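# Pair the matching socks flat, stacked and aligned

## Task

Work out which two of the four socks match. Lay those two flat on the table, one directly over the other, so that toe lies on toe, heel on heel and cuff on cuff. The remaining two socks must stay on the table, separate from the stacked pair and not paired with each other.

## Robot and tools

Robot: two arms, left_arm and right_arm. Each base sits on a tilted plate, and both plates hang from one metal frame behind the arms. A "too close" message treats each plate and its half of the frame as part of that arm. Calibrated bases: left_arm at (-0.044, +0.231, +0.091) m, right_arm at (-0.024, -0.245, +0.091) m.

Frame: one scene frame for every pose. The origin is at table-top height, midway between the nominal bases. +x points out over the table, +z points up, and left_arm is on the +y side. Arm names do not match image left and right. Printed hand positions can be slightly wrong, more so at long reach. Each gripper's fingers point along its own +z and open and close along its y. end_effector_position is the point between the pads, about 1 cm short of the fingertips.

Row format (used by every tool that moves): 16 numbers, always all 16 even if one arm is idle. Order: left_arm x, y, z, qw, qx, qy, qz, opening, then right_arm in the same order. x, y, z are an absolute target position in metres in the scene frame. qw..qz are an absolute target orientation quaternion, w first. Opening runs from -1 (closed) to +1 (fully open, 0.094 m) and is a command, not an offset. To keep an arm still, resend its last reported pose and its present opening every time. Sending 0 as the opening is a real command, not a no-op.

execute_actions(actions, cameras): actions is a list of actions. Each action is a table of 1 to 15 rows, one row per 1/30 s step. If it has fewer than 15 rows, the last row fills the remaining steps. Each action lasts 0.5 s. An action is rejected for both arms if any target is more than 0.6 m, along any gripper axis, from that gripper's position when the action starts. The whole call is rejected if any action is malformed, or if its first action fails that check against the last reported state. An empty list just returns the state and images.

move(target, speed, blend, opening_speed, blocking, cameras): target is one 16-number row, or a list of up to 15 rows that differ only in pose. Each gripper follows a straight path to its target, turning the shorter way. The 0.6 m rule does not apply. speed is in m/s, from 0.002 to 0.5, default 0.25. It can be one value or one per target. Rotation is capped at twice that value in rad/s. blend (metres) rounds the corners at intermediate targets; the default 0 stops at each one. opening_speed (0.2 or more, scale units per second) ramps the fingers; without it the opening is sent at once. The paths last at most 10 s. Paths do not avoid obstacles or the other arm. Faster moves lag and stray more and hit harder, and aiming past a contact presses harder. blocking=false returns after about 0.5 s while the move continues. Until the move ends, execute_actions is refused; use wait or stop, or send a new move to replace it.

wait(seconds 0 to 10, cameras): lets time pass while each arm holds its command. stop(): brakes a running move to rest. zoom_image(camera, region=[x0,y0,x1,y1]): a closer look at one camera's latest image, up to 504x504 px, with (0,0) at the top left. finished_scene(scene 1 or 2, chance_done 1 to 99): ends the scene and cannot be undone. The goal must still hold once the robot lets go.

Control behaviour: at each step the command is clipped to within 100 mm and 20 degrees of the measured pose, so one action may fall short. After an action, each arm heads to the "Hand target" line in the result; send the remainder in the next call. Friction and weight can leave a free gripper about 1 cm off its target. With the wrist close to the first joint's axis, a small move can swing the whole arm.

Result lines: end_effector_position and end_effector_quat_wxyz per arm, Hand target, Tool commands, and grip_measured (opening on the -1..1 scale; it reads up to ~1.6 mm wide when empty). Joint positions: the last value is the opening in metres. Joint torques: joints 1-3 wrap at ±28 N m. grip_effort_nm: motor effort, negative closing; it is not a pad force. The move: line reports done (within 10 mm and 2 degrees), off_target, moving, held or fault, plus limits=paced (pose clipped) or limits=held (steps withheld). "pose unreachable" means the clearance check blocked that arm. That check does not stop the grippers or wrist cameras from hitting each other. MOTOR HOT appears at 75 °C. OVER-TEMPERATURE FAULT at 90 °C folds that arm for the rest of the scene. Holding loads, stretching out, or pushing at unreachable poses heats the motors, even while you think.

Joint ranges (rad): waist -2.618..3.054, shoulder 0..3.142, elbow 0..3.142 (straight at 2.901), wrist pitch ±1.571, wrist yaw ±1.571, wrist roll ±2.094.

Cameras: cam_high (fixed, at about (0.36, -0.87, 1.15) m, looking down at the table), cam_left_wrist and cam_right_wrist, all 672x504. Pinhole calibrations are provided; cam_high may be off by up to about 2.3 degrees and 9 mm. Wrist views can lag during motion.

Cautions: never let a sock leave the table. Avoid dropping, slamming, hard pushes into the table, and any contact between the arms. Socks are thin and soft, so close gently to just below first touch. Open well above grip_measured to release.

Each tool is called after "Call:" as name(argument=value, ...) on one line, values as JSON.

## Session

Call:
execute_actions(actions=[])

Scene clock: 0.00 s.
left_arm: end_effector_position=(+0.4399, +0.1243, +0.3673) grip_measured=+1.000 grip_effort_nm=n/a end_effector_quat_wxyz=(+0.660, +0.376, +0.621, -0.193) | right_arm: end_effector_position=(-0.1158, -0.4570, +0.1085) grip_measured=+1.000 grip_effort_nm=n/a end_effector_quat_wxyz=(-0.183, +0.873, +0.170, -0.418)
Joint positions: left_arm=[-0.338 1.594 1.166 0.112 0.357 0.83 0.094] | right_arm=[-1.417 1.144 0.654 -1.035 0.801 1.543 0.094]
Joint velocities: left_arm=[0.017 0.007 0.012 -0.066 0.037 -0.037 0] | right_arm=[-0.007 -0.027 -0.002 -0.066 -0.007 -0.037 0]
Joint torques (N m): no reading
Heat: left arm: 32 °C; right arm: 30 °C.
Hand target: left_arm +0.4380, +0.1249, +0.3824; +0.673, +0.375, +0.607, -0.193 | right_arm -0.1171, -0.4594, +0.1109; -0.178, +0.872, +0.168, -0.424
Tool commands: left_gripper/opening=+1.0 right_gripper/opening=+1.0
camera_calibration:
cam_left_wrist: T_world_to_cam=[[-0.7368, -0.661362, -0.140448, 0.459402], [-0.103933, 0.316052, -0.943032, 0.396112], [0.668074, -0.680229, -0.301605, -0.011866], [0, 0, 0, 1]] pos_world=[0.387584, 0.170567, 0.43449]
cam_right_wrist: T_world_to_cam=[[-0.234976, 0.814542, 0.530384, 0.291703], [0.768546, 0.489762, -0.411667, 0.394438], [-0.595082, 0.310893, -0.741096, 0.243328], [0, 0, 0, 1]] pos_world=[-0.0898005, -0.506434, 0.187992]

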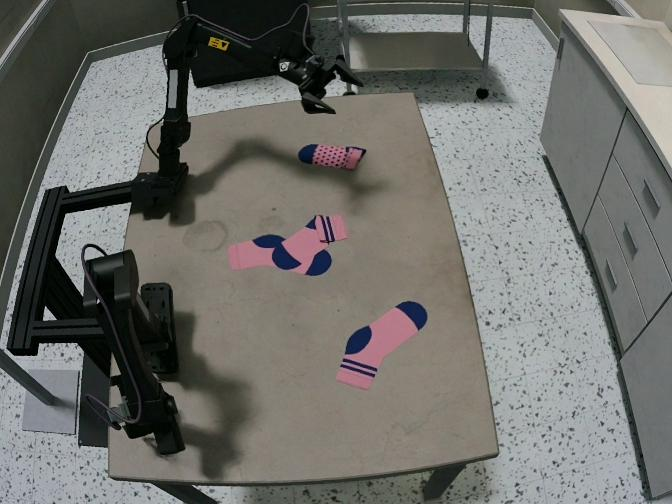

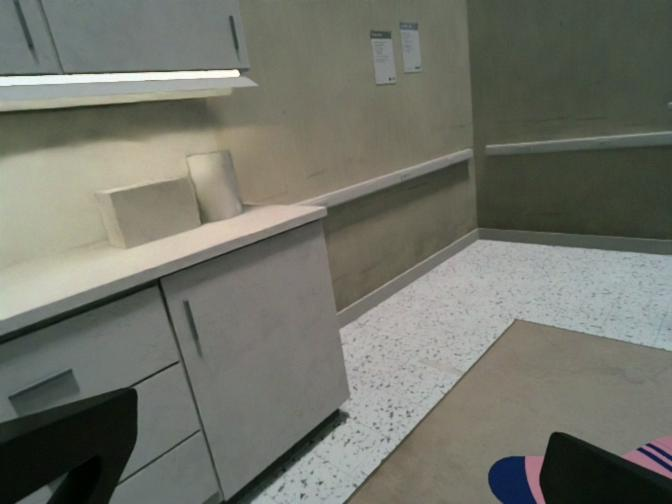

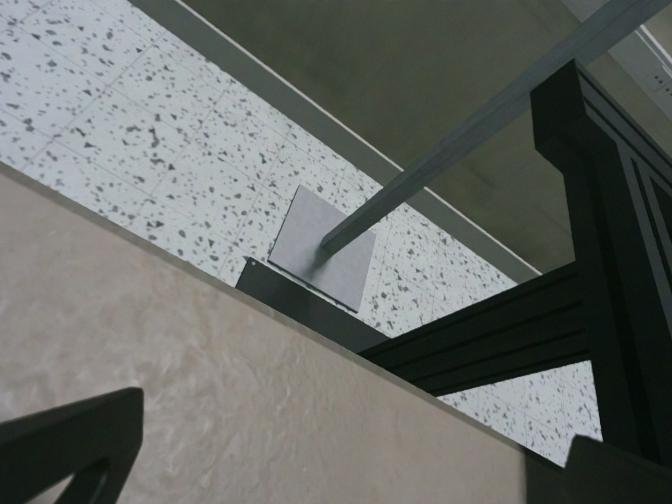

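Call:
move(target=[[0.40,0.2,0.33,0.5,0.15,0.84,-0.1,0.1,-0.05,-0.5,0.22,-0.1,0.87,0.17,-0.42,0.1],[0.18,0.32,0.26,0.25,0,0.968,0,0.1,0.12,-0.45,0.28,0.148,0,0.989,0,0.1],[0.18,0.32,0.26,0.25,0,0.968,0,0.1,0.28,-0.15,0.28,0.1,0,0.995,0,0.1]], blend=0.03)

Scene clock: 13.20 s.
left_arm: end_effector_position=(+0.1825, +0.3198, +0.2590) grip_measured=+0.102 grip_effort_nm=-0.134 end_effector_quat_wxyz=(+0.241, -0.002, +0.971, +0.001) | right_arm: end_effector_position=(+0.2822, -0.1479, +0.2733) grip_measured=+0.102 grip_effort_nm=-0.134 end_effector_quat_wxyz=(+0.109, +0.009, +0.994, +0.005)
Joint positions: left_arm=[-0.679 0.939 1.031 -1.406 -0.757 -0.492 0.052] | right_arm=[0.858 1.88 1.639 -1.468 0.581 0.866 0.052]
Joint velocities: left_arm=[-0.002 -0.027 -0.002 -0.007 -0.022 0.007 0.001] | right_arm=[-0.022 -0.017 0.007 -0.051 -0.037 0.037 0.001]
Joint torques (N m): left_arm=[-1.42 0.66 5.83 0.83 -0.28 -0.04] | right_arm=[4.9 -6.01 7.73 0.66 0.08 0.09]
Heat: left arm: 33 °C; right arm: 31 °C.
Hand target: left_arm +0.1822, +0.3234, +0.2634; +0.249, -0.003, +0.969, +0.003 | right_arm +0.2844, -0.1426, +0.2819; +0.118, +0.013, +0.993, +0.015
Off the commanded pose: left_arm 0.003 m, 1 deg | right_arm 0.007 m, 2 deg.
move: done; limits=paced
camera_calibration:
cam_left_wrist: T_world_to_cam=[[0.108676, -0.992465, 0.0566013, 0.284371], [-0.966916, -0.118754, -0.225766, 0.316245], [0.230787, -0.0301934, -0.972536, 0.306079], [0, 0, 0, 1]] pos_world=[0.204239, 0.329025, 0.352974]
cam_right_wrist: T_world_to_cam=[[0.110098, -0.993911, -0.00429192, -0.172705], [-0.991565, -0.110133, 0.0683315, 0.281828], [-0.0683882, -0.00326746, -0.997653, 0.38122], [0, 0, 0, 1]] pos_world=[0.324536, -0.139369, 0.360327]

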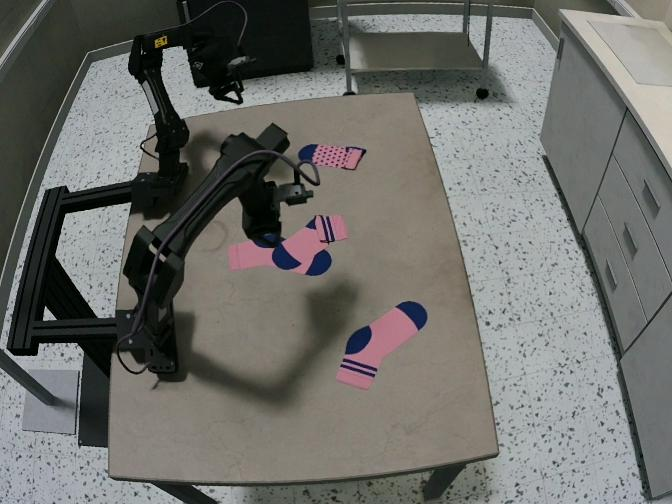

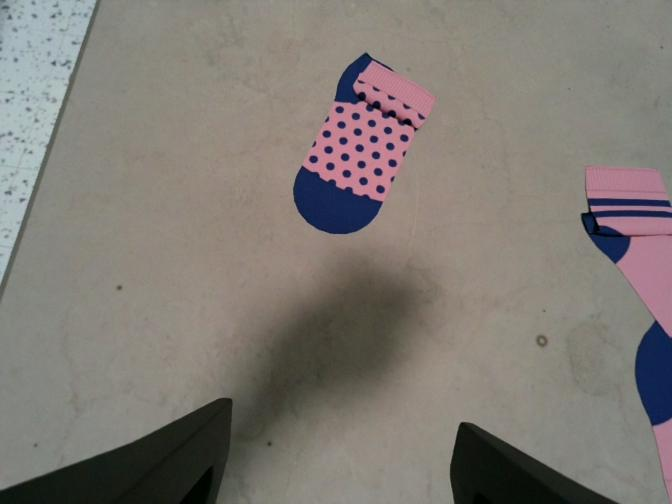

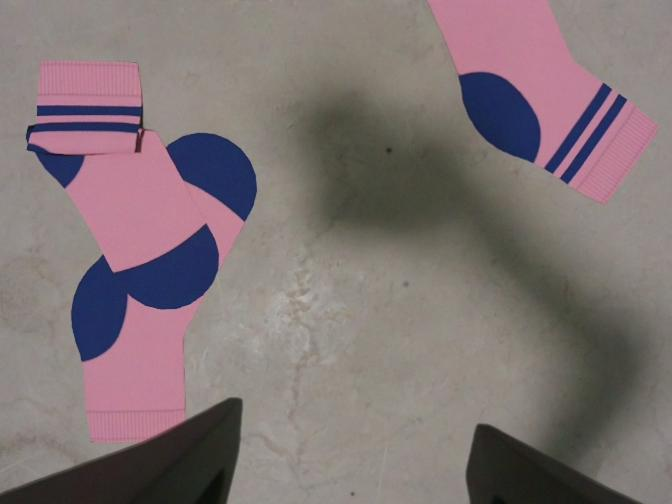

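Call:
move(target=[[0.25,0.22,0.26,0,0.707,0.707,0,0.1,0.28,-0.2,0.28,0.1,0,0.995,0,0.1],[0.42,0.075,0.10,0,0.707,0.707,0,0.1,0.2,-0.26,0.26,0.1,0,0.995,0,0.1]], blend=0.03)

Scene clock: 50.50 s.
left_arm: end_effector_position=(+0.4150, +0.0764, +0.0978) grip_measured=+0.102 grip_effort_nm=-0.139 end_effector_quat_wxyz=(+0.003, +0.702, +0.713, -0.002) | right_arm: end_effector_position=(+0.2077, -0.2588, +0.2622) grip_measured=+0.102 grip_effort_nm=-0.129 end_effector_quat_wxyz=(+0.105, +0.008, +0.994, +0.006)
Joint positions: left_arm=[-0.468 2.626 2.298 -1.348 -0.491 1.025 0.052] | right_arm=[0.802 1.383 1.244 -1.537 0.581 0.799 0.052]
Joint velocities: left_arm=[0.022 0.007 -0.007 0.007 0.022 0.051 -0.001] | right_arm=[0.017 0.002 0.012 0.007 -0.037 0.022 0]
Joint torques (N m): left_arm=[-5.35 -9.25 7.45 0.1 0.02 0.03] | right_arm=[3.15 -2.61 4.03 0.49 0.08 0.11]
Heat: left arm: 33 °C; right arm: 32 °C.
Hand target: left_arm +0.4147, +0.0747, +0.0978; +0.000, +0.706, +0.709, -0.002 | right_arm +0.2005, -0.2608, +0.2598; +0.100, +0.000, +0.995, -0.001
Off the commanded pose: left_arm 0.006 m, 1 deg | right_arm 0.008 m, 1 deg.
move: done
camera_calibration:
cam_left_wrist: T_world_to_cam=[[-0.990888, -0.134672, 0.00189705, 0.422793], [-0.130138, 0.960962, 0.244163, 0.0000504442], [-0.034705, 0.241692, -0.969732, 0.177456], [0, 0, 0, 1]] pos_world=[0.425105, 0.0140003, 0.171271]
cam_right_wrist: T_world_to_cam=[[0.112301, -0.993648, -0.00716257, -0.274335], [-0.99081, -0.112522, 0.0750648, 0.193983], [-0.0753939, -0.00133313, -0.997153, 0.366514], [0, 0, 0, 1]] pos_world=[0.250642, -0.250277, 0.348944]

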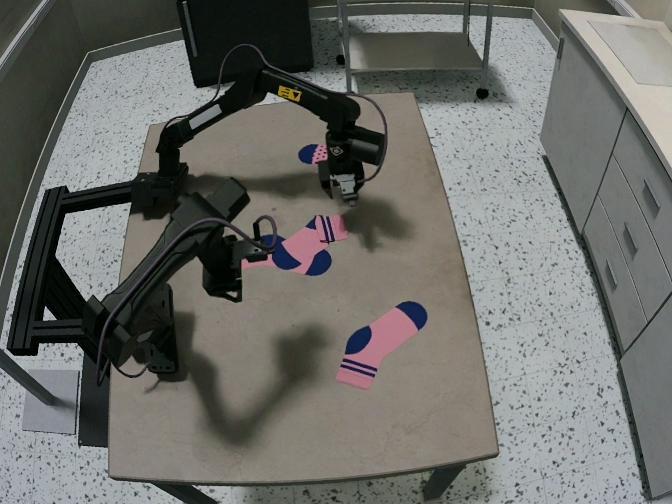

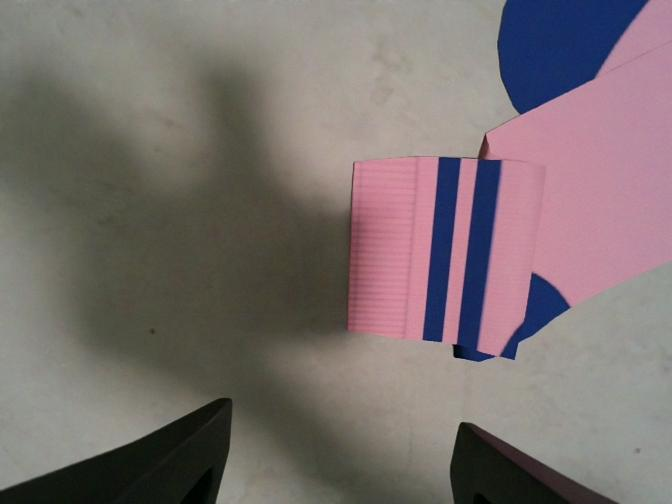

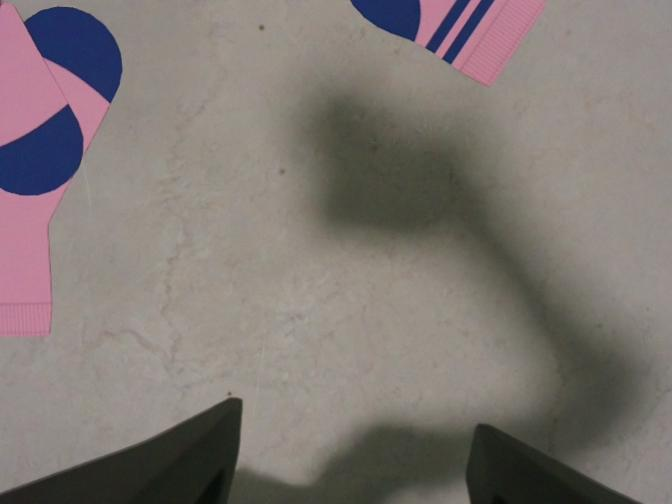

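Call:
move(target=[0.415,0.052,0.032,0,0.707,0.707,0,0.12,0.2,-0.26,0.26,0.1,0,0.995,0,0.12], speed=0.1)

Scene clock: 56.87 s.
left_arm: end_effector_position=(+0.4141, +0.0569, +0.0385) grip_measured=+0.118 grip_effort_nm=0.110 end_effector_quat_wxyz=(+0.000, +0.705, +0.709, -0.002) | right_arm: end_effector_position=(+0.2075, -0.2583, +0.2625) grip_measured=+0.118 grip_effort_nm=0.095 end_effector_quat_wxyz=(+0.106, +0.009, +0.994, +0.006)
Joint positions: left_arm=[-0.443 2.713 2.219 -1.176 -0.496 1.06 0.053] | right_arm=[0.804 1.383 1.244 -1.537 0.581 0.802 0.053]
Joint velocities: left_arm=[-0.002 -0.012 0.012 -0.007 -0.022 -0.037 0] | right_arm=[0.007 0.002 -0.002 -0.022 -0.095 -0.007 0]
Joint torques (N m): left_arm=[-5.46 -9.65 4.86 0.44 -0.03 0.07] | right_arm=[3.14 -2.5 4.03 0.5 0.06 0.09]
Heat: left arm: 34 °C; right arm: 31 °C.
Hand target: left_arm +0.4137, +0.0526, +0.0322; +0.000, +0.707, +0.707, +0.000 | right_arm +0.2003, -0.2600, +0.2599; +0.100, +0.000, +0.995, +0.000
Off the commanded pose: left_arm 0.008 m, 0 deg | right_arm 0.008 m, 1 deg.
move: done
camera_calibration:
cam_left_wrist: T_world_to_cam=[[-0.992055, -0.125694, 0.00529049, 0.41923], [-0.120375, 0.960615, 0.250455, 0.0288676], [-0.0365629, 0.247829, -0.968114, 0.124915], [0, 0, 0, 1]] pos_world=[0.423941, -0.00599356, 0.111484]
cam_right_wrist: T_world_to_cam=[[0.112191, -0.993657, -0.00768779, -0.273728], [-0.990898, -0.112452, 0.0739992, 0.194087], [-0.0743944, -0.000684234, -0.997229, 0.366749], [0, 0, 0, 1]] pos_world=[0.250314, -0.249915, 0.349266]

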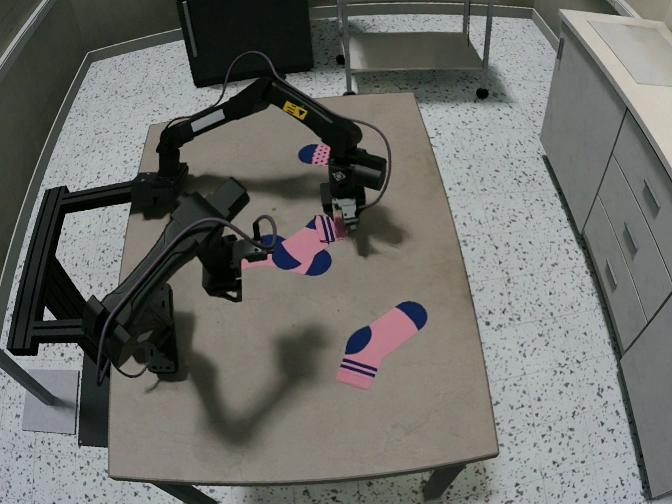

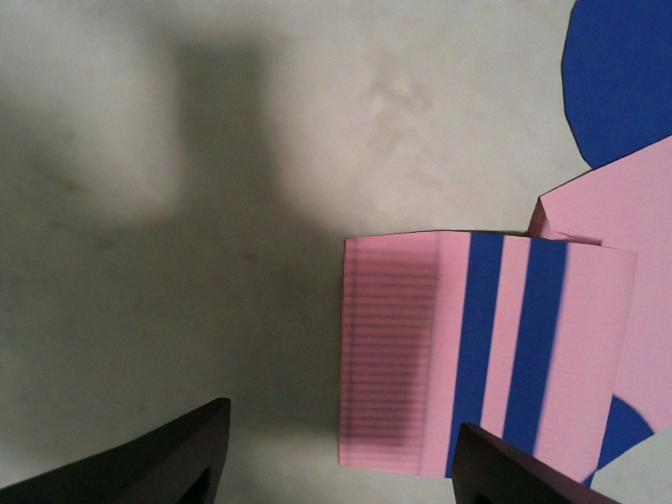

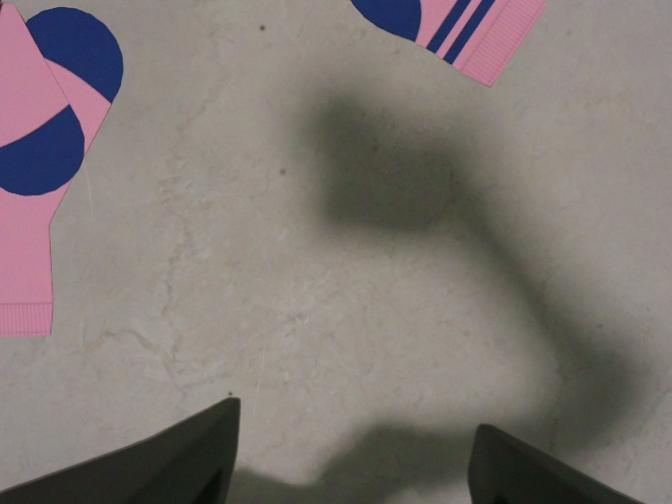

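Call:
move(target=[0.415,0.046,0.003,0,0.707,0.707,0,0.12,0.2,-0.26,0.26,0.1,0,0.995,0,0.12], speed=0.04, cameras=["cam_left_wrist"])

Scene clock: 60.67 s.
left_arm: end_effector_position=(+0.4166, +0.0507, +0.0115) grip_measured=+0.118 grip_effort_nm=0.105 end_effector_quat_wxyz=(+0.002, +0.704, +0.710, -0.001) | right_arm: end_effector_position=(+0.2075, -0.2583, +0.2625) grip_measured=+0.118 grip_effort_nm=0.100 end_effector_quat_wxyz=(+0.106, +0.009, +0.994, +0.006)
Joint positions: left_arm=[-0.424 2.76 2.208 -1.102 -0.498 1.081 0.053] | right_arm=[0.805 1.383 1.244 -1.537 0.581 0.802 0.053]
Joint velocities: left_arm=[-0.012 -0.017 -0.007 -0.022 0.007 0.081 0] | right_arm=[-0.002 -0.007 -0.002 -0.037 -0.037 0.007 -0.001]
Joint torques (N m): left_arm=[-5.39 -9.4 4.77 0.45 -0.03 0.03] | right_arm=[3.15 -2.5 4.04 0.5 0.06 0.09]
Heat: left arm: 35 °C; right arm: 31 °C.
Hand target: left_arm +0.4142, +0.0463, +0.0031; +0.000, +0.707, +0.707, +0.000 | right_arm +0.2003, -0.2599, +0.2599; +0.100, +0.000, +0.995, +0.000
Off the commanded pose: left_arm 0.010 m, 1 deg | right_arm 0.008 m, 1 deg.
move: done
camera_calibration:
cam_left_wrist: T_world_to_cam=[[-0.991798, -0.127812, 0.00105519, 0.421133], [-0.123566, 0.960897, 0.247809, 0.0432483], [-0.0326868, 0.245646, -0.968808, 0.0989871], [0, 0, 0, 1]] pos_world=[0.426258, -0.0120473, 0.0847379]
Images, in order (width x height): cam_left_wrist 672x504.

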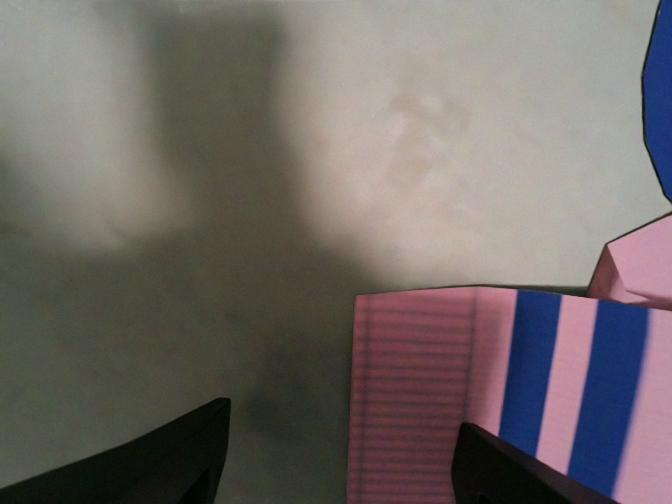

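Call:
move(target=[0.415,0.046,0.003,0,0.707,0.707,0,-1,0.2,-0.26,0.26,0.1,0,0.995,0,-1], speed=0.03, opening_speed=0.6, cameras=["cam_left_wrist"])

Scene clock: 65.13 s.
left_arm: end_effector_position=(+0.4169, +0.0508, +0.0115) grip_measured=-0.992 grip_effort_nm=-0.413 end_effector_quat_wxyz=(+0.003, +0.704, +0.710, +0.000) | right_arm: end_effector_position=(+0.2075, -0.2583, +0.2625) grip_measured=-0.986 grip_effort_nm=-0.779 end_effector_quat_wxyz=(+0.106, +0.009, +0.994, +0.006)
Joint positions: left_arm=[-0.424 2.76 2.208 -1.1 -0.5 1.082 0] | right_arm=[0.805 1.383 1.244 -1.537 0.581 0.802 0.001]
Joint velocities: left_arm=[-0.002 0.002 0.002 0.022 -0.037 0.022 -0.001] | right_arm=[-0.022 -0.007 -0.022 -0.037 -0.051 0.037 0]
Joint torques (N m): left_arm=[-5.49 -9.31 5.14 0.43 0.04 0.01] | right_arm=[3.12 -2.5 4.03 0.5 0.06 0.09]
Heat: left arm: 35 °C; right arm: 31 °C.
Hand target: left_arm +0.4147, +0.0463, +0.0031; +0.000, +0.707, +0.707, +0.000 | right_arm +0.2003, -0.2600, +0.2599; +0.100, +0.000, +0.995, +0.000
Off the commanded pose: left_arm 0.010 m, 1 deg | right_arm 0.008 m, 1 deg.
move: done
camera_calibration:
cam_left_wrist: T_world_to_cam=[[-0.991825, -0.127606, -0.000424683, 0.42148], [-0.123718, 0.960786, 0.248162, 0.0432953], [-0.0312588, 0.246186, -0.968718, 0.0983594], [0, 0, 0, 1]] pos_world=[0.426466, -0.0120289, 0.0847173]
Images, in order (width x height): cam_left_wrist 672x504.

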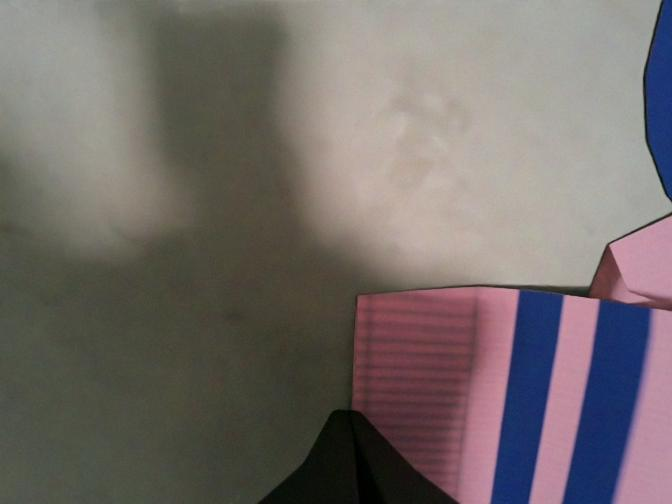

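Call:
move(target=[[0.415,0.046,0.022,0,0.707,0.707,0,0.12,0.2,-0.26,0.26,0.1,0,0.995,0,0.12],[0.413,0.046,0.022,0,0.707,0.707,0,0.12,0.2,-0.26,0.26,0.1,0,0.995,0,0.12],[0.411,0.0455,-0.012,0,0.707,0.707,0,0.12,0.2,-0.26,0.26,0.1,0,0.995,0,0.12]], speed=0.04, cameras=["cam_left_wrist"])

Scene clock: 69.17 s.
left_arm: end_effector_position=(+0.4121, +0.0519, +0.0082) grip_measured=+0.118 grip_effort_nm=0.100 end_effector_quat_wxyz=(-0.003, +0.710, +0.704, +0.000) | right_arm: end_effector_position=(+0.2075, -0.2583, +0.2625) grip_measured=+0.118 grip_effort_nm=0.090 end_effector_quat_wxyz=(+0.106, +0.009, +0.994, +0.006)
Joint positions: left_arm=[-0.424 2.754 2.179 -1.09 -0.503 1.093 0.053] | right_arm=[0.805 1.383 1.244 -1.537 0.581 0.802 0.053]
Joint velocities: left_arm=[0.002 -0.017 0.002 -0.007 0.051 -0.066 0.001] | right_arm=[-0.007 -0.002 -0.017 0.007 -0.066 -0.037 0]
Joint torques (N m): left_arm=[-4.75 -8.91 2.06 1 0.03 0.07] | right_arm=[3.12 -2.5 4.04 0.51 0.06 0.09]
Heat: left arm: 35 °C; right arm: 31 °C.
Hand target: left_arm +0.4096, +0.0463, -0.0113; -0.001, +0.707, +0.707, -0.001 | right_arm +0.2003, -0.2600, +0.2599; +0.100, +0.000, +0.995, +0.000
Off the commanded pose: left_arm 0.021 m, 1 deg | right_arm 0.008 m, 1 deg.
move: off_target (left_arm)
camera_calibration:
cam_left_wrist: T_world_to_cam=[[-0.993802, -0.110998, 0.00616994, 0.416797], [-0.105711, 0.960726, 0.256575, 0.0349647], [-0.0344068, 0.254332, -0.966505, 0.0955587], [0, 0, 0, 1]] pos_world=[0.421197, -0.0116317, 0.0808153]
Images, in order (width x height): cam_left_wrist 672x504.

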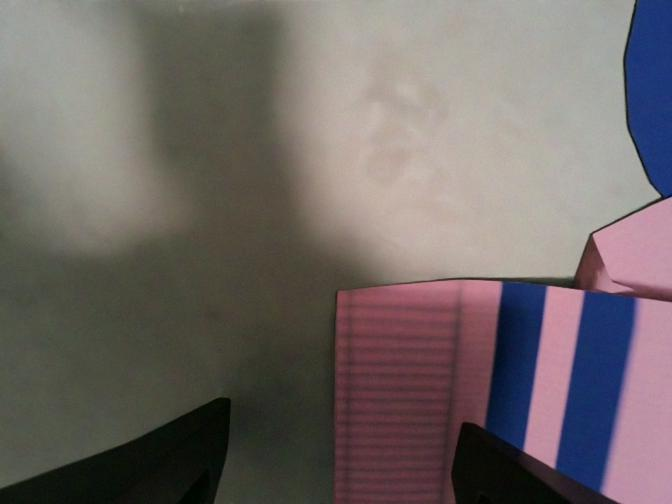

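Call:
move(target=[0.411,0.0455,-0.012,0,0.707,0.707,0,-1,0.2,-0.26,0.26,0.1,0,0.995,0,-1], speed=0.03, opening_speed=0.6, cameras=["cam_left_wrist"])

Scene clock: 73.23 s.
left_arm: end_effector_position=(+0.4040, +0.0508, +0.0083) grip_measured=-0.987 grip_effort_nm=-0.711 end_effector_quat_wxyz=(-0.011, +0.716, +0.698, -0.012) | right_arm: end_effector_position=(+0.2075, -0.2583, +0.2625) grip_measured=-0.986 grip_effort_nm=-0.779 end_effector_quat_wxyz=(+0.106, +0.009, +0.994, +0.006)
Joint positions: left_arm=[-0.427 2.752 2.172 -1.113 -0.484 1.094 0.001] | right_arm=[0.805 1.383 1.244 -1.537 0.581 0.802 0.001]
Joint velocities: left_arm=[-0.002 -0.017 -0.017 -0.022 0.037 -0.007 -0.001] | right_arm=[-0.012 0.012 -0.012 0.037 -0.022 0.007 0.001]
Joint torques (N m): left_arm=[-4.45 -8.7 2.92 1.19 -0.21 -0.02] | right_arm=[3.12 -2.5 4.03 0.5 0.06 0.09]
Heat: left arm: 36 °C; right arm: 31 °C.
Hand target: left_arm +0.4096, +0.0465, -0.0109; -0.002, +0.707, +0.707, -0.001 | right_arm +0.2003, -0.2600, +0.2599; +0.100, +0.000, +0.995, +0.000
Off the commanded pose: left_arm 0.022 m, 2 deg | right_arm 0.008 m, 1 deg.
move: off_target (left_arm)
camera_calibration:
cam_left_wrist: T_world_to_cam=[[-0.994851, -0.0948159, 0.0358019, 0.407907], [-0.082699, 0.963647, 0.254059, 0.0256683], [-0.0585892, 0.24979, -0.966526, 0.105641], [0, 0, 0, 1]] pos_world=[0.414119, -0.0124471, 0.0809792]
Images, in order (width x height): cam_left_wrist 672x504.

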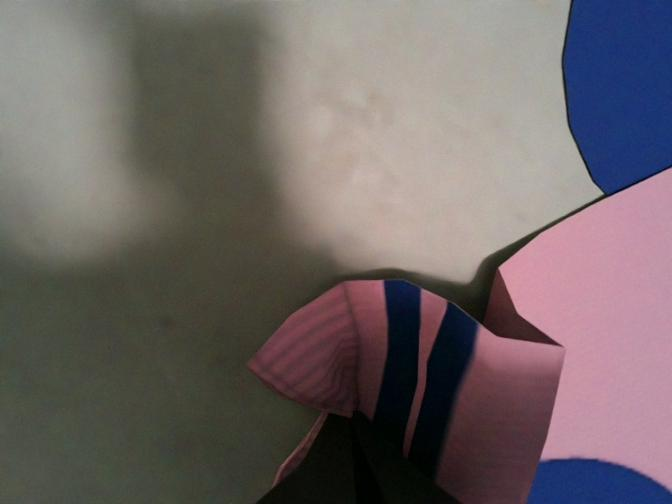

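Call:
move(target=[[0.36,0.07,0.13,0,0.707,0.707,0,-1,0.2,-0.26,0.26,0.1,0,0.995,0,-1],[0.25,0.13,0.27,0,0.383,0.924,0,-1,0.2,-0.26,0.26,0.1,0,0.995,0,-1],[0.2,0.15,0.28,0,0,1,0,-1,0.2,-0.26,0.26,0.1,0,0.995,0,-1],[0.15,0.155,0.28,0,-0.383,0.924,0,-1,0.2,-0.26,0.26,0.1,0,0.995,0,-1],[0.13,0.155,0.28,0,-0.656,0.755,0,-1,0.2,-0.26,0.26,0.1,0,0.995,0,-1]], speed=0.3, blend=0.02)

Scene clock: 87.37 s.
left_arm: end_effector_position=(+0.1363, +0.1534, +0.2796) grip_measured=-0.987 grip_effort_nm=-0.696 end_effector_quat_wxyz=(-0.090, -0.515, +0.849, -0.075) | right_arm: end_effector_position=(+0.2075, -0.2583, +0.2625) grip_measured=-0.986 grip_effort_nm=-0.779 end_effector_quat_wxyz=(+0.106, +0.009, +0.994, +0.006)
Joint positions: left_arm=[-0.946 1.542 1.352 -1.56 -0.208 -2.093 0.001] | right_arm=[0.805 1.383 1.244 -1.537 0.581 0.802 0.001]
Joint velocities: left_arm=[-0.007 0.007 -0.002 0.007 -0.095 -0.007 0] | right_arm=[-0.017 -0.012 -0.002 -0.051 0.007 0.081 0]
Joint torques (N m): left_arm=[-1.35 -3.21 5.03 0.48 0.15 -0.07] | right_arm=[3.12 -2.5 4.04 0.5 0.06 0.09]
Heat: left arm: 36 °C; right arm: 31 °C.
Hand target: left_arm +0.1345, +0.1575, +0.2818; -0.094, -0.519, +0.846, -0.078 | right_arm +0.2003, -0.2600, +0.2599; +0.100, +0.000, +0.995, +0.000
Off the commanded pose: left_arm 0.007 m, 24 deg; orientation clipped | right_arm 0.008 m, 1 deg.
joint sent to its limit (left arm) — joint 4 (wrist pitch), lower limit; joint 6 (wrist roll), lower limit. The joint targets are off in position and orientation.
move: off_target (left_arm); limits=paced
camera_calibration:
cam_left_wrist: T_world_to_cam=[[0.935944, -0.352008, 0.0100085, -0.0748914], [-0.315043, -0.824285, 0.470428, 0.0812572], [-0.157344, -0.443447, -0.882382, 0.422807], [0, 0, 0, 1]] pos_world=[0.16222, 0.228109, 0.335601]
cam_right_wrist: T_world_to_cam=[[0.112153, -0.99366, -0.00779698, -0.27362], [-0.990915, -0.112422, 0.0738112, 0.194126], [-0.0742198, -0.000551987, -0.997242, 0.366789], [0, 0, 0, 1]] pos_world=[0.250273, -0.249859, 0.349315]

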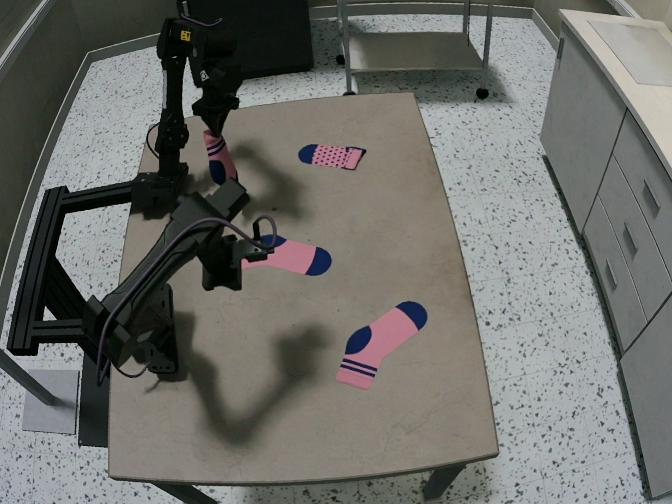

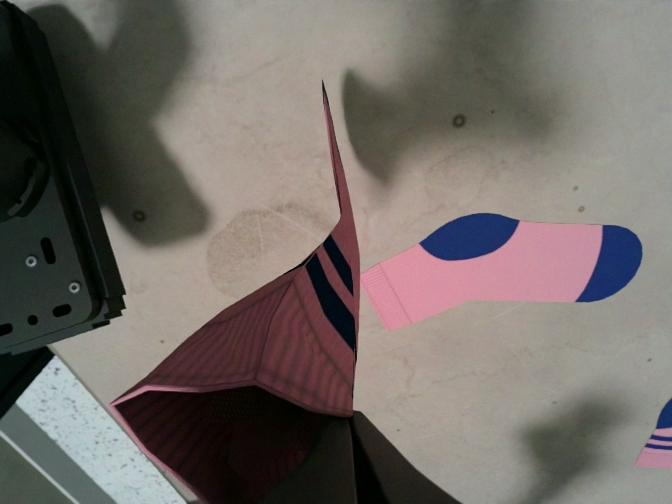

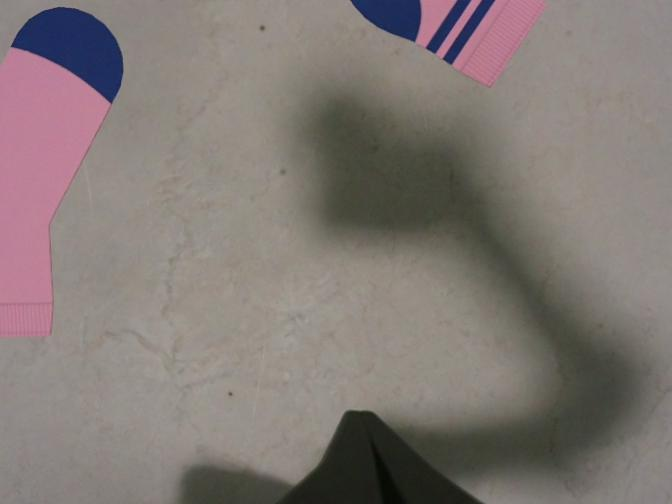

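Call:
move(target=[[0.14,0.215,0.27,0,-0.609,0.793,0,-1,0.2,-0.26,0.26,0.1,0,0.995,0,-1]], speed=0.15)

Scene clock: 92.23 s.
left_arm: end_effector_position=(+0.1418, +0.2093, +0.2705) grip_measured=-0.987 grip_effort_nm=-0.696 end_effector_quat_wxyz=(-0.042, -0.564, +0.818, -0.107) | right_arm: end_effector_position=(+0.2075, -0.2583, +0.2625) grip_measured=-0.986 grip_effort_nm=-0.779 end_effector_quat_wxyz=(+0.106, +0.009, +0.994, +0.006)
Joint positions: left_arm=[-0.867 1.316 1.226 -1.56 -0.321 -2.093 0.001] | right_arm=[0.805 1.383 1.244 -1.537 0.581 0.802 0.001]
Joint velocities: left_arm=[-0.002 -0.002 -0.007 -0.022 0.051 -0.051 0] | right_arm=[-0.017 -0.017 -0.002 -0.007 0.007 0.037 0]
Joint torques (N m): left_arm=[-1.09 -1.24 4.48 0.53 0.01 -0.06] | right_arm=[3.12 -2.5 4.04 0.5 0.06 0.09]
Heat: left arm: 35 °C; right arm: 31 °C.
Hand target: left_arm +0.1411, +0.2141, +0.2694; -0.037, -0.567, +0.817, -0.104 | right_arm +0.2003, -0.2600, +0.2599; +0.100, +0.000, +0.995, +0.000
Off the commanded pose: left_arm 0.006 m, 14 deg | right_arm 0.008 m, 1 deg.
joint sent to its limit (left arm) — joint 4 (wrist pitch), lower limit; joint 6 (wrist roll), lower limit. The joint targets are off in orientation, not in position.
move: off_target (left_arm)
camera_calibration:
cam_left_wrist: T_world_to_cam=[[0.967369, -0.229499, 0.107368, -0.116682], [-0.253209, -0.860386, 0.44229, 0.139717], [-0.00912697, -0.455045, -0.890422, 0.424051], [0, 0, 0, 1]] pos_world=[0.152123, 0.286394, 0.328317]
cam_right_wrist: T_world_to_cam=[[0.112153, -0.99366, -0.00779698, -0.27362], [-0.990915, -0.112422, 0.0738112, 0.194126], [-0.0742198, -0.000551987, -0.997242, 0.366789], [0, 0, 0, 1]] pos_world=[0.250273, -0.249859, 0.349315]

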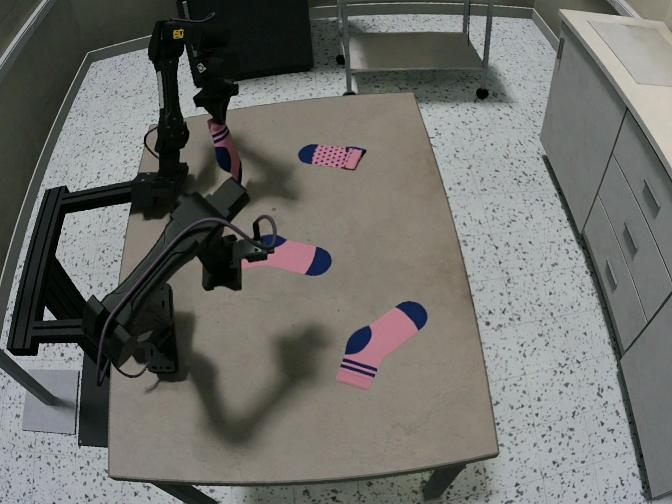

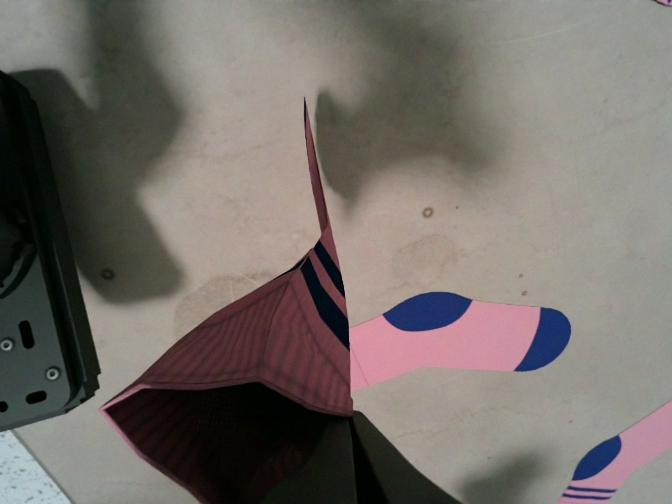

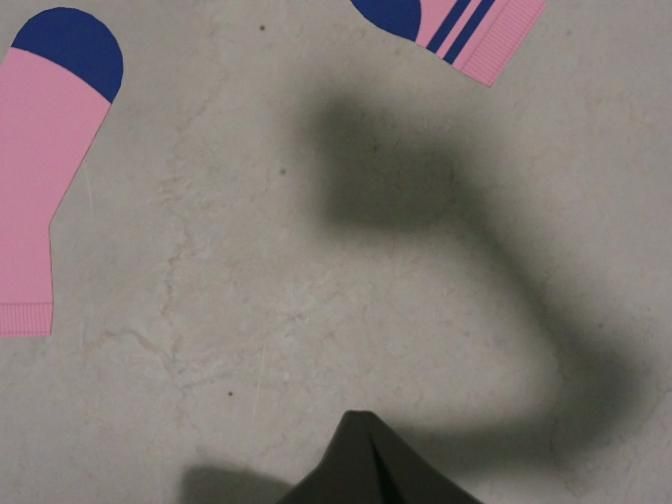

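Call:
move(target=[[0.14,0.215,0.245,0,-0.609,0.793,0,-1,0.2,-0.26,0.26,0.1,0,0.995,0,-1],[0.23,0.19,0.2,0,-0.609,0.793,0,-1,0.2,-0.26,0.26,0.1,0,0.995,0,-1],[0.33,0.165,0.11,0,-0.609,0.793,0,-1,0.2,-0.26,0.26,0.1,0,0.995,0,-1],[0.38,0.15,0.015,0,-0.609,0.793,0,-1,0.2,-0.26,0.26,0.1,0,0.995,0,-1]], speed=0.1, blend=0.015, cameras=["cam_left_wrist","cam_high"])

Call:
move(target=[0.38,0.15,0.015,0,-0.609,0.793,0,-0.4,0.2,-0.26,0.26,0.1,0,0.995,0,-0.4], opening_speed=0.6, cameras=[])

Call:
move(target=[[0.38,0.15,0.1,0,-0.609,0.793,0,-0.4,0.2,-0.26,0.26,0.1,0,0.995,0,-0.4],[0.18,0.32,0.26,0.25,0,0.968,0,-0.4,0.2,-0.2,0.27,0.1,0,0.995,0,-0.4],[0.18,0.32,0.26,0.25,0,0.968,0,-0.4,0.2,-0.05,0.27,0.1,0,0.995,0,-0.4]], blend=0.02)

Scene clock: 107.27 s.
left_arm: end_effector_position=(+0.3674, +0.1501, +0.0146) grip_measured=-0.987 grip_effort_nm=-0.701 end_effector_quat_wxyz=(-0.016, -0.608, +0.794, -0.001) | right_arm: end_effector_position=(+0.2075, -0.2583, +0.2625) grip_measured=-0.986 grip_effort_nm=-0.784 end_effector_quat_wxyz=(+0.106, +0.009, +0.994, +0.006)
Joint positions: left_arm=[-0.282 2.338 1.577 -0.837 -0.482 -1.637 0.001] | right_arm=[0.805 1.383 1.244 -1.537 0.581 0.802 0.001]
Joint velocities: left_arm=[0.002 0.007 -0.012 -0.051 -0.007 -0.007 -0.001] | right_arm=[-0.007 0.007 -0.002 0.066 -0.037 -0.037 0]
Joint torques (N m): left_arm=[-4.66 -7.8 6.45 0.42 -0.1 0.02] | right_arm=[3.12 -2.51 4.03 0.5 0.06 0.09]
Heat: left arm: 34 °C; right arm: 31 °C.
Hand target: left_arm +0.3757, +0.1478, +0.0137; -0.005, -0.609, +0.793, -0.006 | right_arm +0.2003, -0.2600, +0.2599; +0.100, +0.000, +0.995, +0.000
Off the commanded pose: left_arm 0.013 m, 2 deg | right_arm 0.008 m, 1 deg.
move: off_target (left_arm)
camera_calibration:
cam_left_wrist: T_world_to_cam=[[0.989478, -0.143466, -0.0187399, -0.340193], [-0.132883, -0.95235, 0.27454, 0.231127], [-0.0572339, -0.269161, -0.961393, 0.162131], [0, 0, 0, 1]] pos_world=[0.376606, 0.214947, 0.0860429]
Images, in order (width x height): cam_high 672x504, cam_left_wrist 672x504.

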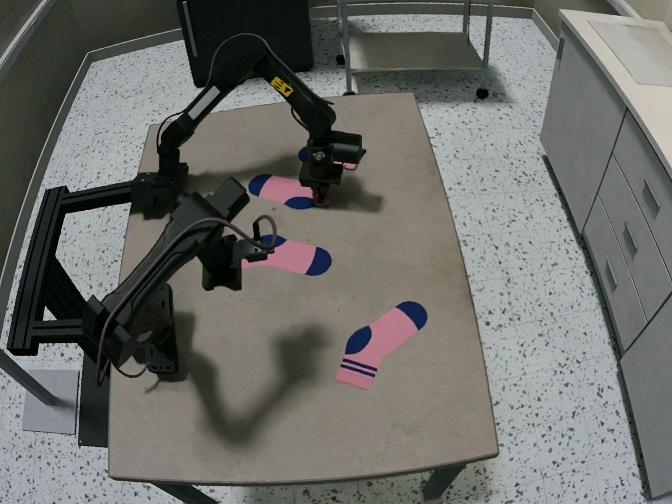

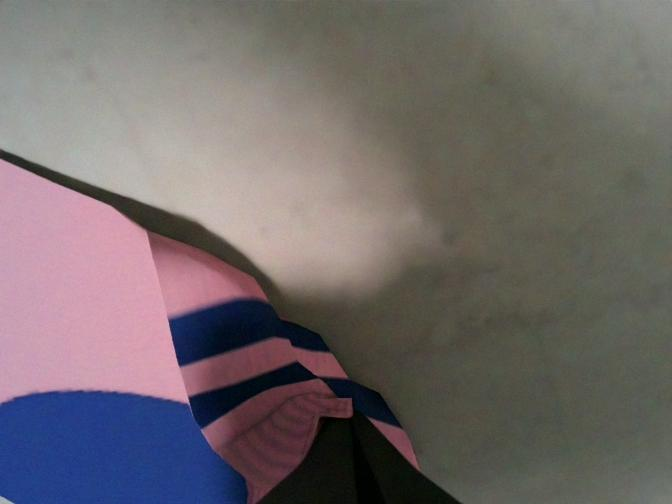

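Scene clock: 108.50 s.
left_arm: end_effector_position=(+0.3762, +0.1510, +0.0167) grip_measured=-0.402 grip_effort_nm=0.105 end_effector_quat_wxyz=(-0.005, -0.611, +0.791, -0.004) | right_arm: end_effector_position=(+0.2075, -0.2583, +0.2625) grip_measured=-0.402 grip_effort_nm=0.095 end_effector_quat_wxyz=(+0.106, +0.009, +0.994, +0.006)
Joint positions: left_arm=[-0.282 2.346 1.604 -0.837 -0.495 -1.636 0.028] | right_arm=[0.805 1.383 1.244 -1.537 0.581 0.802 0.028]
Joint velocities: left_arm=[0.002 0.007 0.002 0.007 -0.007 -0.007 -0.001] | right_arm=[-0.027 0.012 0.007 -0.066 -0.051 -0.095 -0.001]
Joint torques (N m): left_arm=[-4.56 -7.64 6.5 0.22 -0.12 0.01] | right_arm=[3.12 -2.5 4.04 0.51 0.06 0.09]
Heat: left arm: 34 °C; right arm: 31 °C.
Hand target: left_arm +0.3800, +0.1498, +0.0148; +0.000, -0.609, +0.793, +0.000 | right_arm +0.2003, -0.2600, +0.2599; +0.100, +0.000, +0.995, +0.000
Off the commanded pose: left_arm 0.004 m, 1 deg | right_arm 0.008 m, 1 deg.
move: done
No camera images: "cameras" was empty.

Scene clock: 112.93 s.
left_arm: end_effector_position=(+0.1850, +0.3163, +0.2535) grip_measured=-0.402 grip_effort_nm=0.095 end_effector_quat_wxyz=(+0.241, +0.002, +0.970, +0.002) | right_arm: end_effector_position=(+0.1982, -0.0528, +0.2635) grip_measured=-0.402 grip_effort_nm=0.095 end_effector_quat_wxyz=(+0.095, -0.005, +0.995, -0.004)
Joint positions: left_arm=[-0.666 0.938 1.004 -1.366 -0.754 -0.466 0.028] | right_arm=[1.154 2.073 1.644 -1.484 0.494 1.186 0.028]
Joint velocities: left_arm=[0.007 0.007 0.007 -0.007 0.066 0.007 0] | right_arm=[0.002 -0.022 -0.007 0.007 -0.022 -0.037 -0.001]
Joint torques (N m): left_arm=[-1.42 0.87 7.25 0.78 -0.25 0.02] | right_arm=[3.96 -6.79 7.99 0.47 0.1 0.1]
Heat: left arm: 34 °C; right arm: 31 °C.
Hand target: left_arm +0.1864, +0.3201, +0.2609; +0.252, +0.003, +0.968, +0.003 | right_arm +0.1990, -0.0473, +0.2700; +0.100, -0.001, +0.995, +0.005
Off the commanded pose: left_arm 0.009 m, 1 deg | right_arm 0.007 m, 1 deg.
move: done
camera_calibration:
cam_left_wrist: T_world_to_cam=[[0.101914, -0.993418, 0.052293, 0.283633], [-0.967453, -0.111216, -0.2273, 0.315124], [0.23162, -0.0274258, -0.97242, 0.298976], [0, 0, 0, 1]] pos_world=[0.206713, 0.325013, 0.347526]
cam_right_wrist: T_world_to_cam=[[0.137018, -0.990486, 0.0127706, -0.0786115], [-0.986013, -0.135142, 0.0975422, 0.199501], [-0.0948884, -0.025957, -0.995149, 0.369443], [0, 0, 0, 1]] pos_world=[0.242538, -0.0413131, 0.349195]

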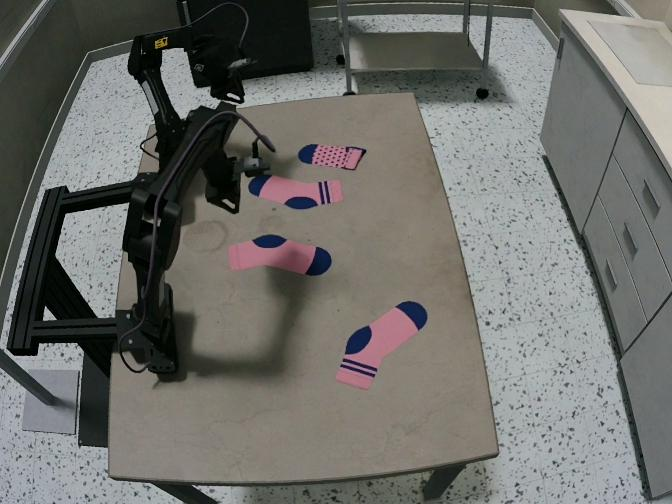

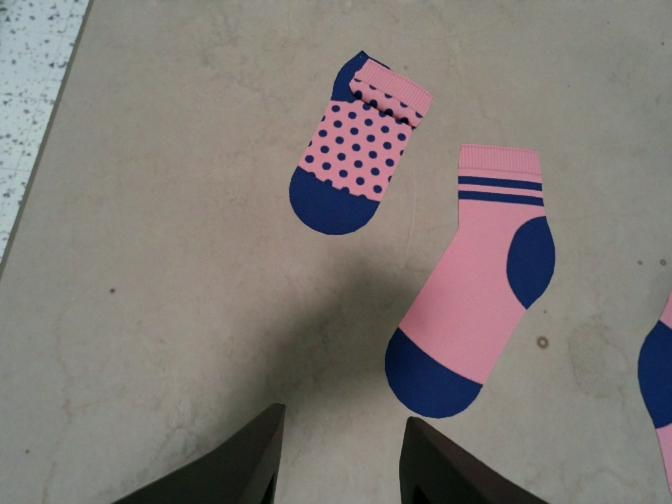

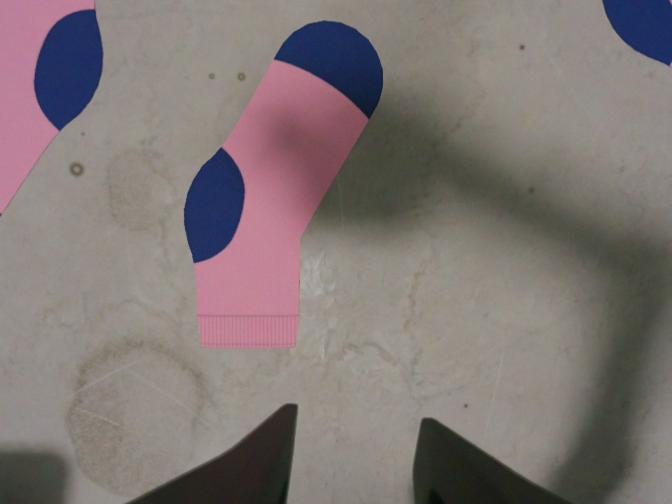

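Call:
move(target=[[0.18,0.32,0.26,0.25,0,0.968,0,0.1,0.28,-0.25,0.25,0,0.228,0.974,0,0.1],[0.18,0.32,0.26,0.25,0,0.968,0,0.1,0.41,-0.376,0.09,0,0.228,0.974,0,0.1]], blend=0.03)

Scene clock: 133.67 s.
left_arm: end_effector_position=(+0.1799, +0.3161, +0.2541) grip_measured=+0.098 grip_effort_nm=0.105 end_effector_quat_wxyz=(+0.240, +0.003, +0.971, +0.000) | right_arm: end_effector_position=(+0.3992, -0.3862, +0.0896) grip_measured=+0.098 grip_effort_nm=0.095 end_effector_quat_wxyz=(-0.012, +0.231, +0.973, -0.021)
Joint positions: left_arm=[-0.69 0.93 1.004 -1.396 -0.755 -0.496 0.052] | right_arm=[-0.061 2.03 1.737 -1.134 0.518 0.381 0.052]
Joint velocities: left_arm=[-0.007 -0.007 0.002 -0.066 -0.007 -0.051 0] | right_arm=[0.007 -0.007 0.007 -0.037 0.066 -0.022 0]
Joint torques (N m): left_arm=[-1.26 0.38 6.38 0.79 -0.24 -0.1] | right_arm=[5.49 -9.78 7.35 0.52 -0.08 -0.06]
Heat: left arm: 33 °C; right arm: 32 °C.
Hand target: left_arm +0.1802, +0.3200, +0.2599; +0.250, +0.000, +0.968, +0.000 | right_arm +0.4106, -0.3819, +0.0893; +0.000, +0.229, +0.973, -0.015
Off the commanded pose: left_arm 0.007 m, 1 deg | right_arm 0.015 m, 3 deg.
move: off_target (right_arm)
camera_calibration:
cam_left_wrist: T_world_to_cam=[[0.0984964, -0.993574, 0.0557545, 0.283633], [-0.968345, -0.108607, -0.224751, 0.309012], [0.229362, -0.0318524, -0.97282, 0.302675], [0, 0, 0, 1]] pos_world=[0.201871, 0.325012, 0.348085]
cam_right_wrist: T_world_to_cam=[[-0.332818, -0.942693, 0.023723, -0.229086], [-0.897189, 0.324297, 0.299805, 0.493452], [-0.290317, 0.0784964, -0.953706, 0.321384], [0, 0, 0, 1]] pos_world=[0.459779, -0.40121, 0.164]

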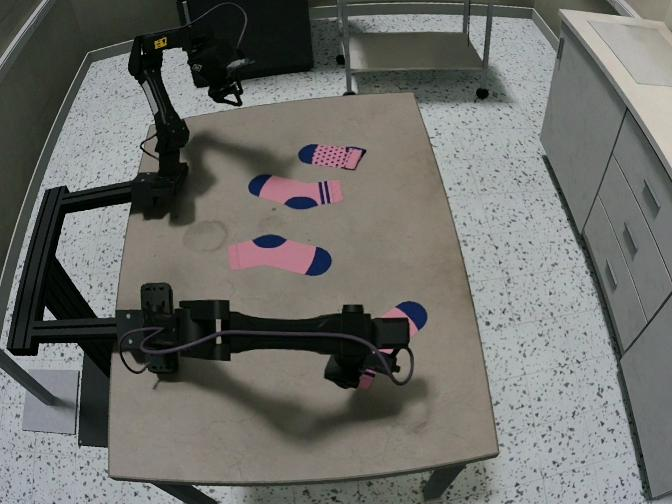

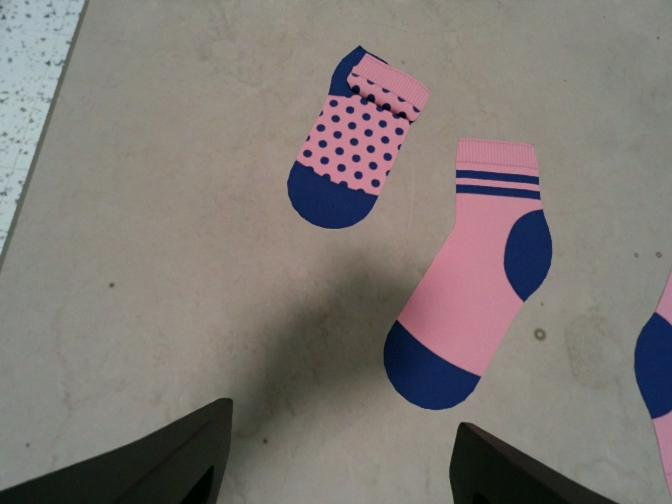

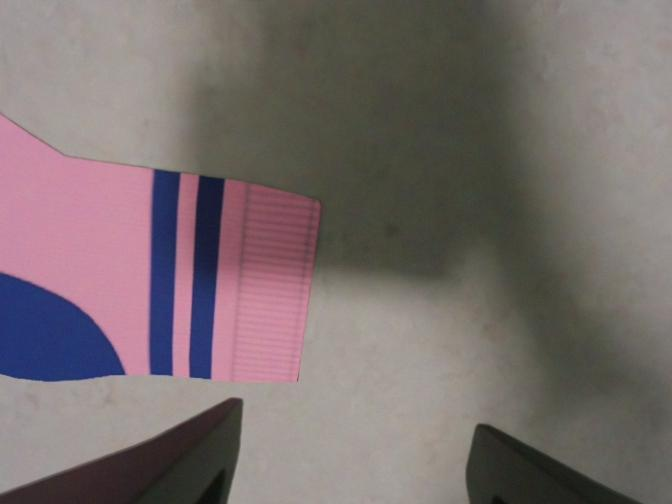

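Call:
move(target=[0.18,0.32,0.26,0.25,0,0.968,0,0.12,0.408,-0.368,0.022,0,0.228,0.974,0,0.12], speed=0.1, cameras=["cam_right_wrist"])

Scene clock: 137.37 s.
left_arm: end_effector_position=(+0.1798, +0.3161, +0.2541) grip_measured=+0.118 grip_effort_nm=0.110 end_effector_quat_wxyz=(+0.240, +0.003, +0.971, +0.000) | right_arm: end_effector_position=(+0.4112, -0.3754, +0.0328) grip_measured=+0.118 grip_effort_nm=0.085 end_effector_quat_wxyz=(+0.008, +0.236, +0.972, -0.003)
Joint positions: left_arm=[-0.69 0.93 1.004 -1.396 -0.755 -0.496 0.053] | right_arm=[-0.11 2.091 1.617 -0.878 0.478 0.313 0.053]
Joint velocities: left_arm=[0.007 -0.002 -0.007 -0.022 0.051 -0.11 0.001] | right_arm=[-0.007 -0.002 -0.007 0.007 0.037 -0.051 0]
Joint torques (N m): left_arm=[-1.22 0.31 6.37 0.82 -0.27 -0.04] | right_arm=[4.92 -10.18 4.01 0.58 -0.07 -0.09]
Heat: left arm: 33 °C; right arm: 32 °C.
Hand target: left_arm +0.1802, +0.3199, +0.2599; +0.250, +0.000, +0.968, +0.000 | right_arm +0.4083, -0.3682, +0.0220; -0.001, +0.228, +0.974, +0.000
Off the commanded pose: left_arm 0.007 m, 1 deg | right_arm 0.013 m, 1 deg.
move: off_target (right_arm)
camera_calibration:
cam_right_wrist: T_world_to_cam=[[-0.341977, -0.939573, -0.0159584, -0.207304], [-0.907195, 0.325669, 0.266339, 0.523508], [-0.245048, 0.105559, -0.963747, 0.261752], [0, 0, 0, 1]] pos_world=[0.468173, -0.392898, 0.109524]
Images, in order (width x height): cam_right_wrist 672x504.

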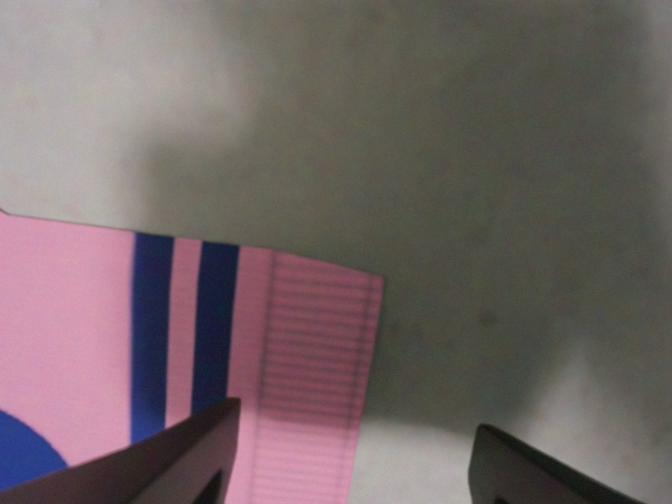

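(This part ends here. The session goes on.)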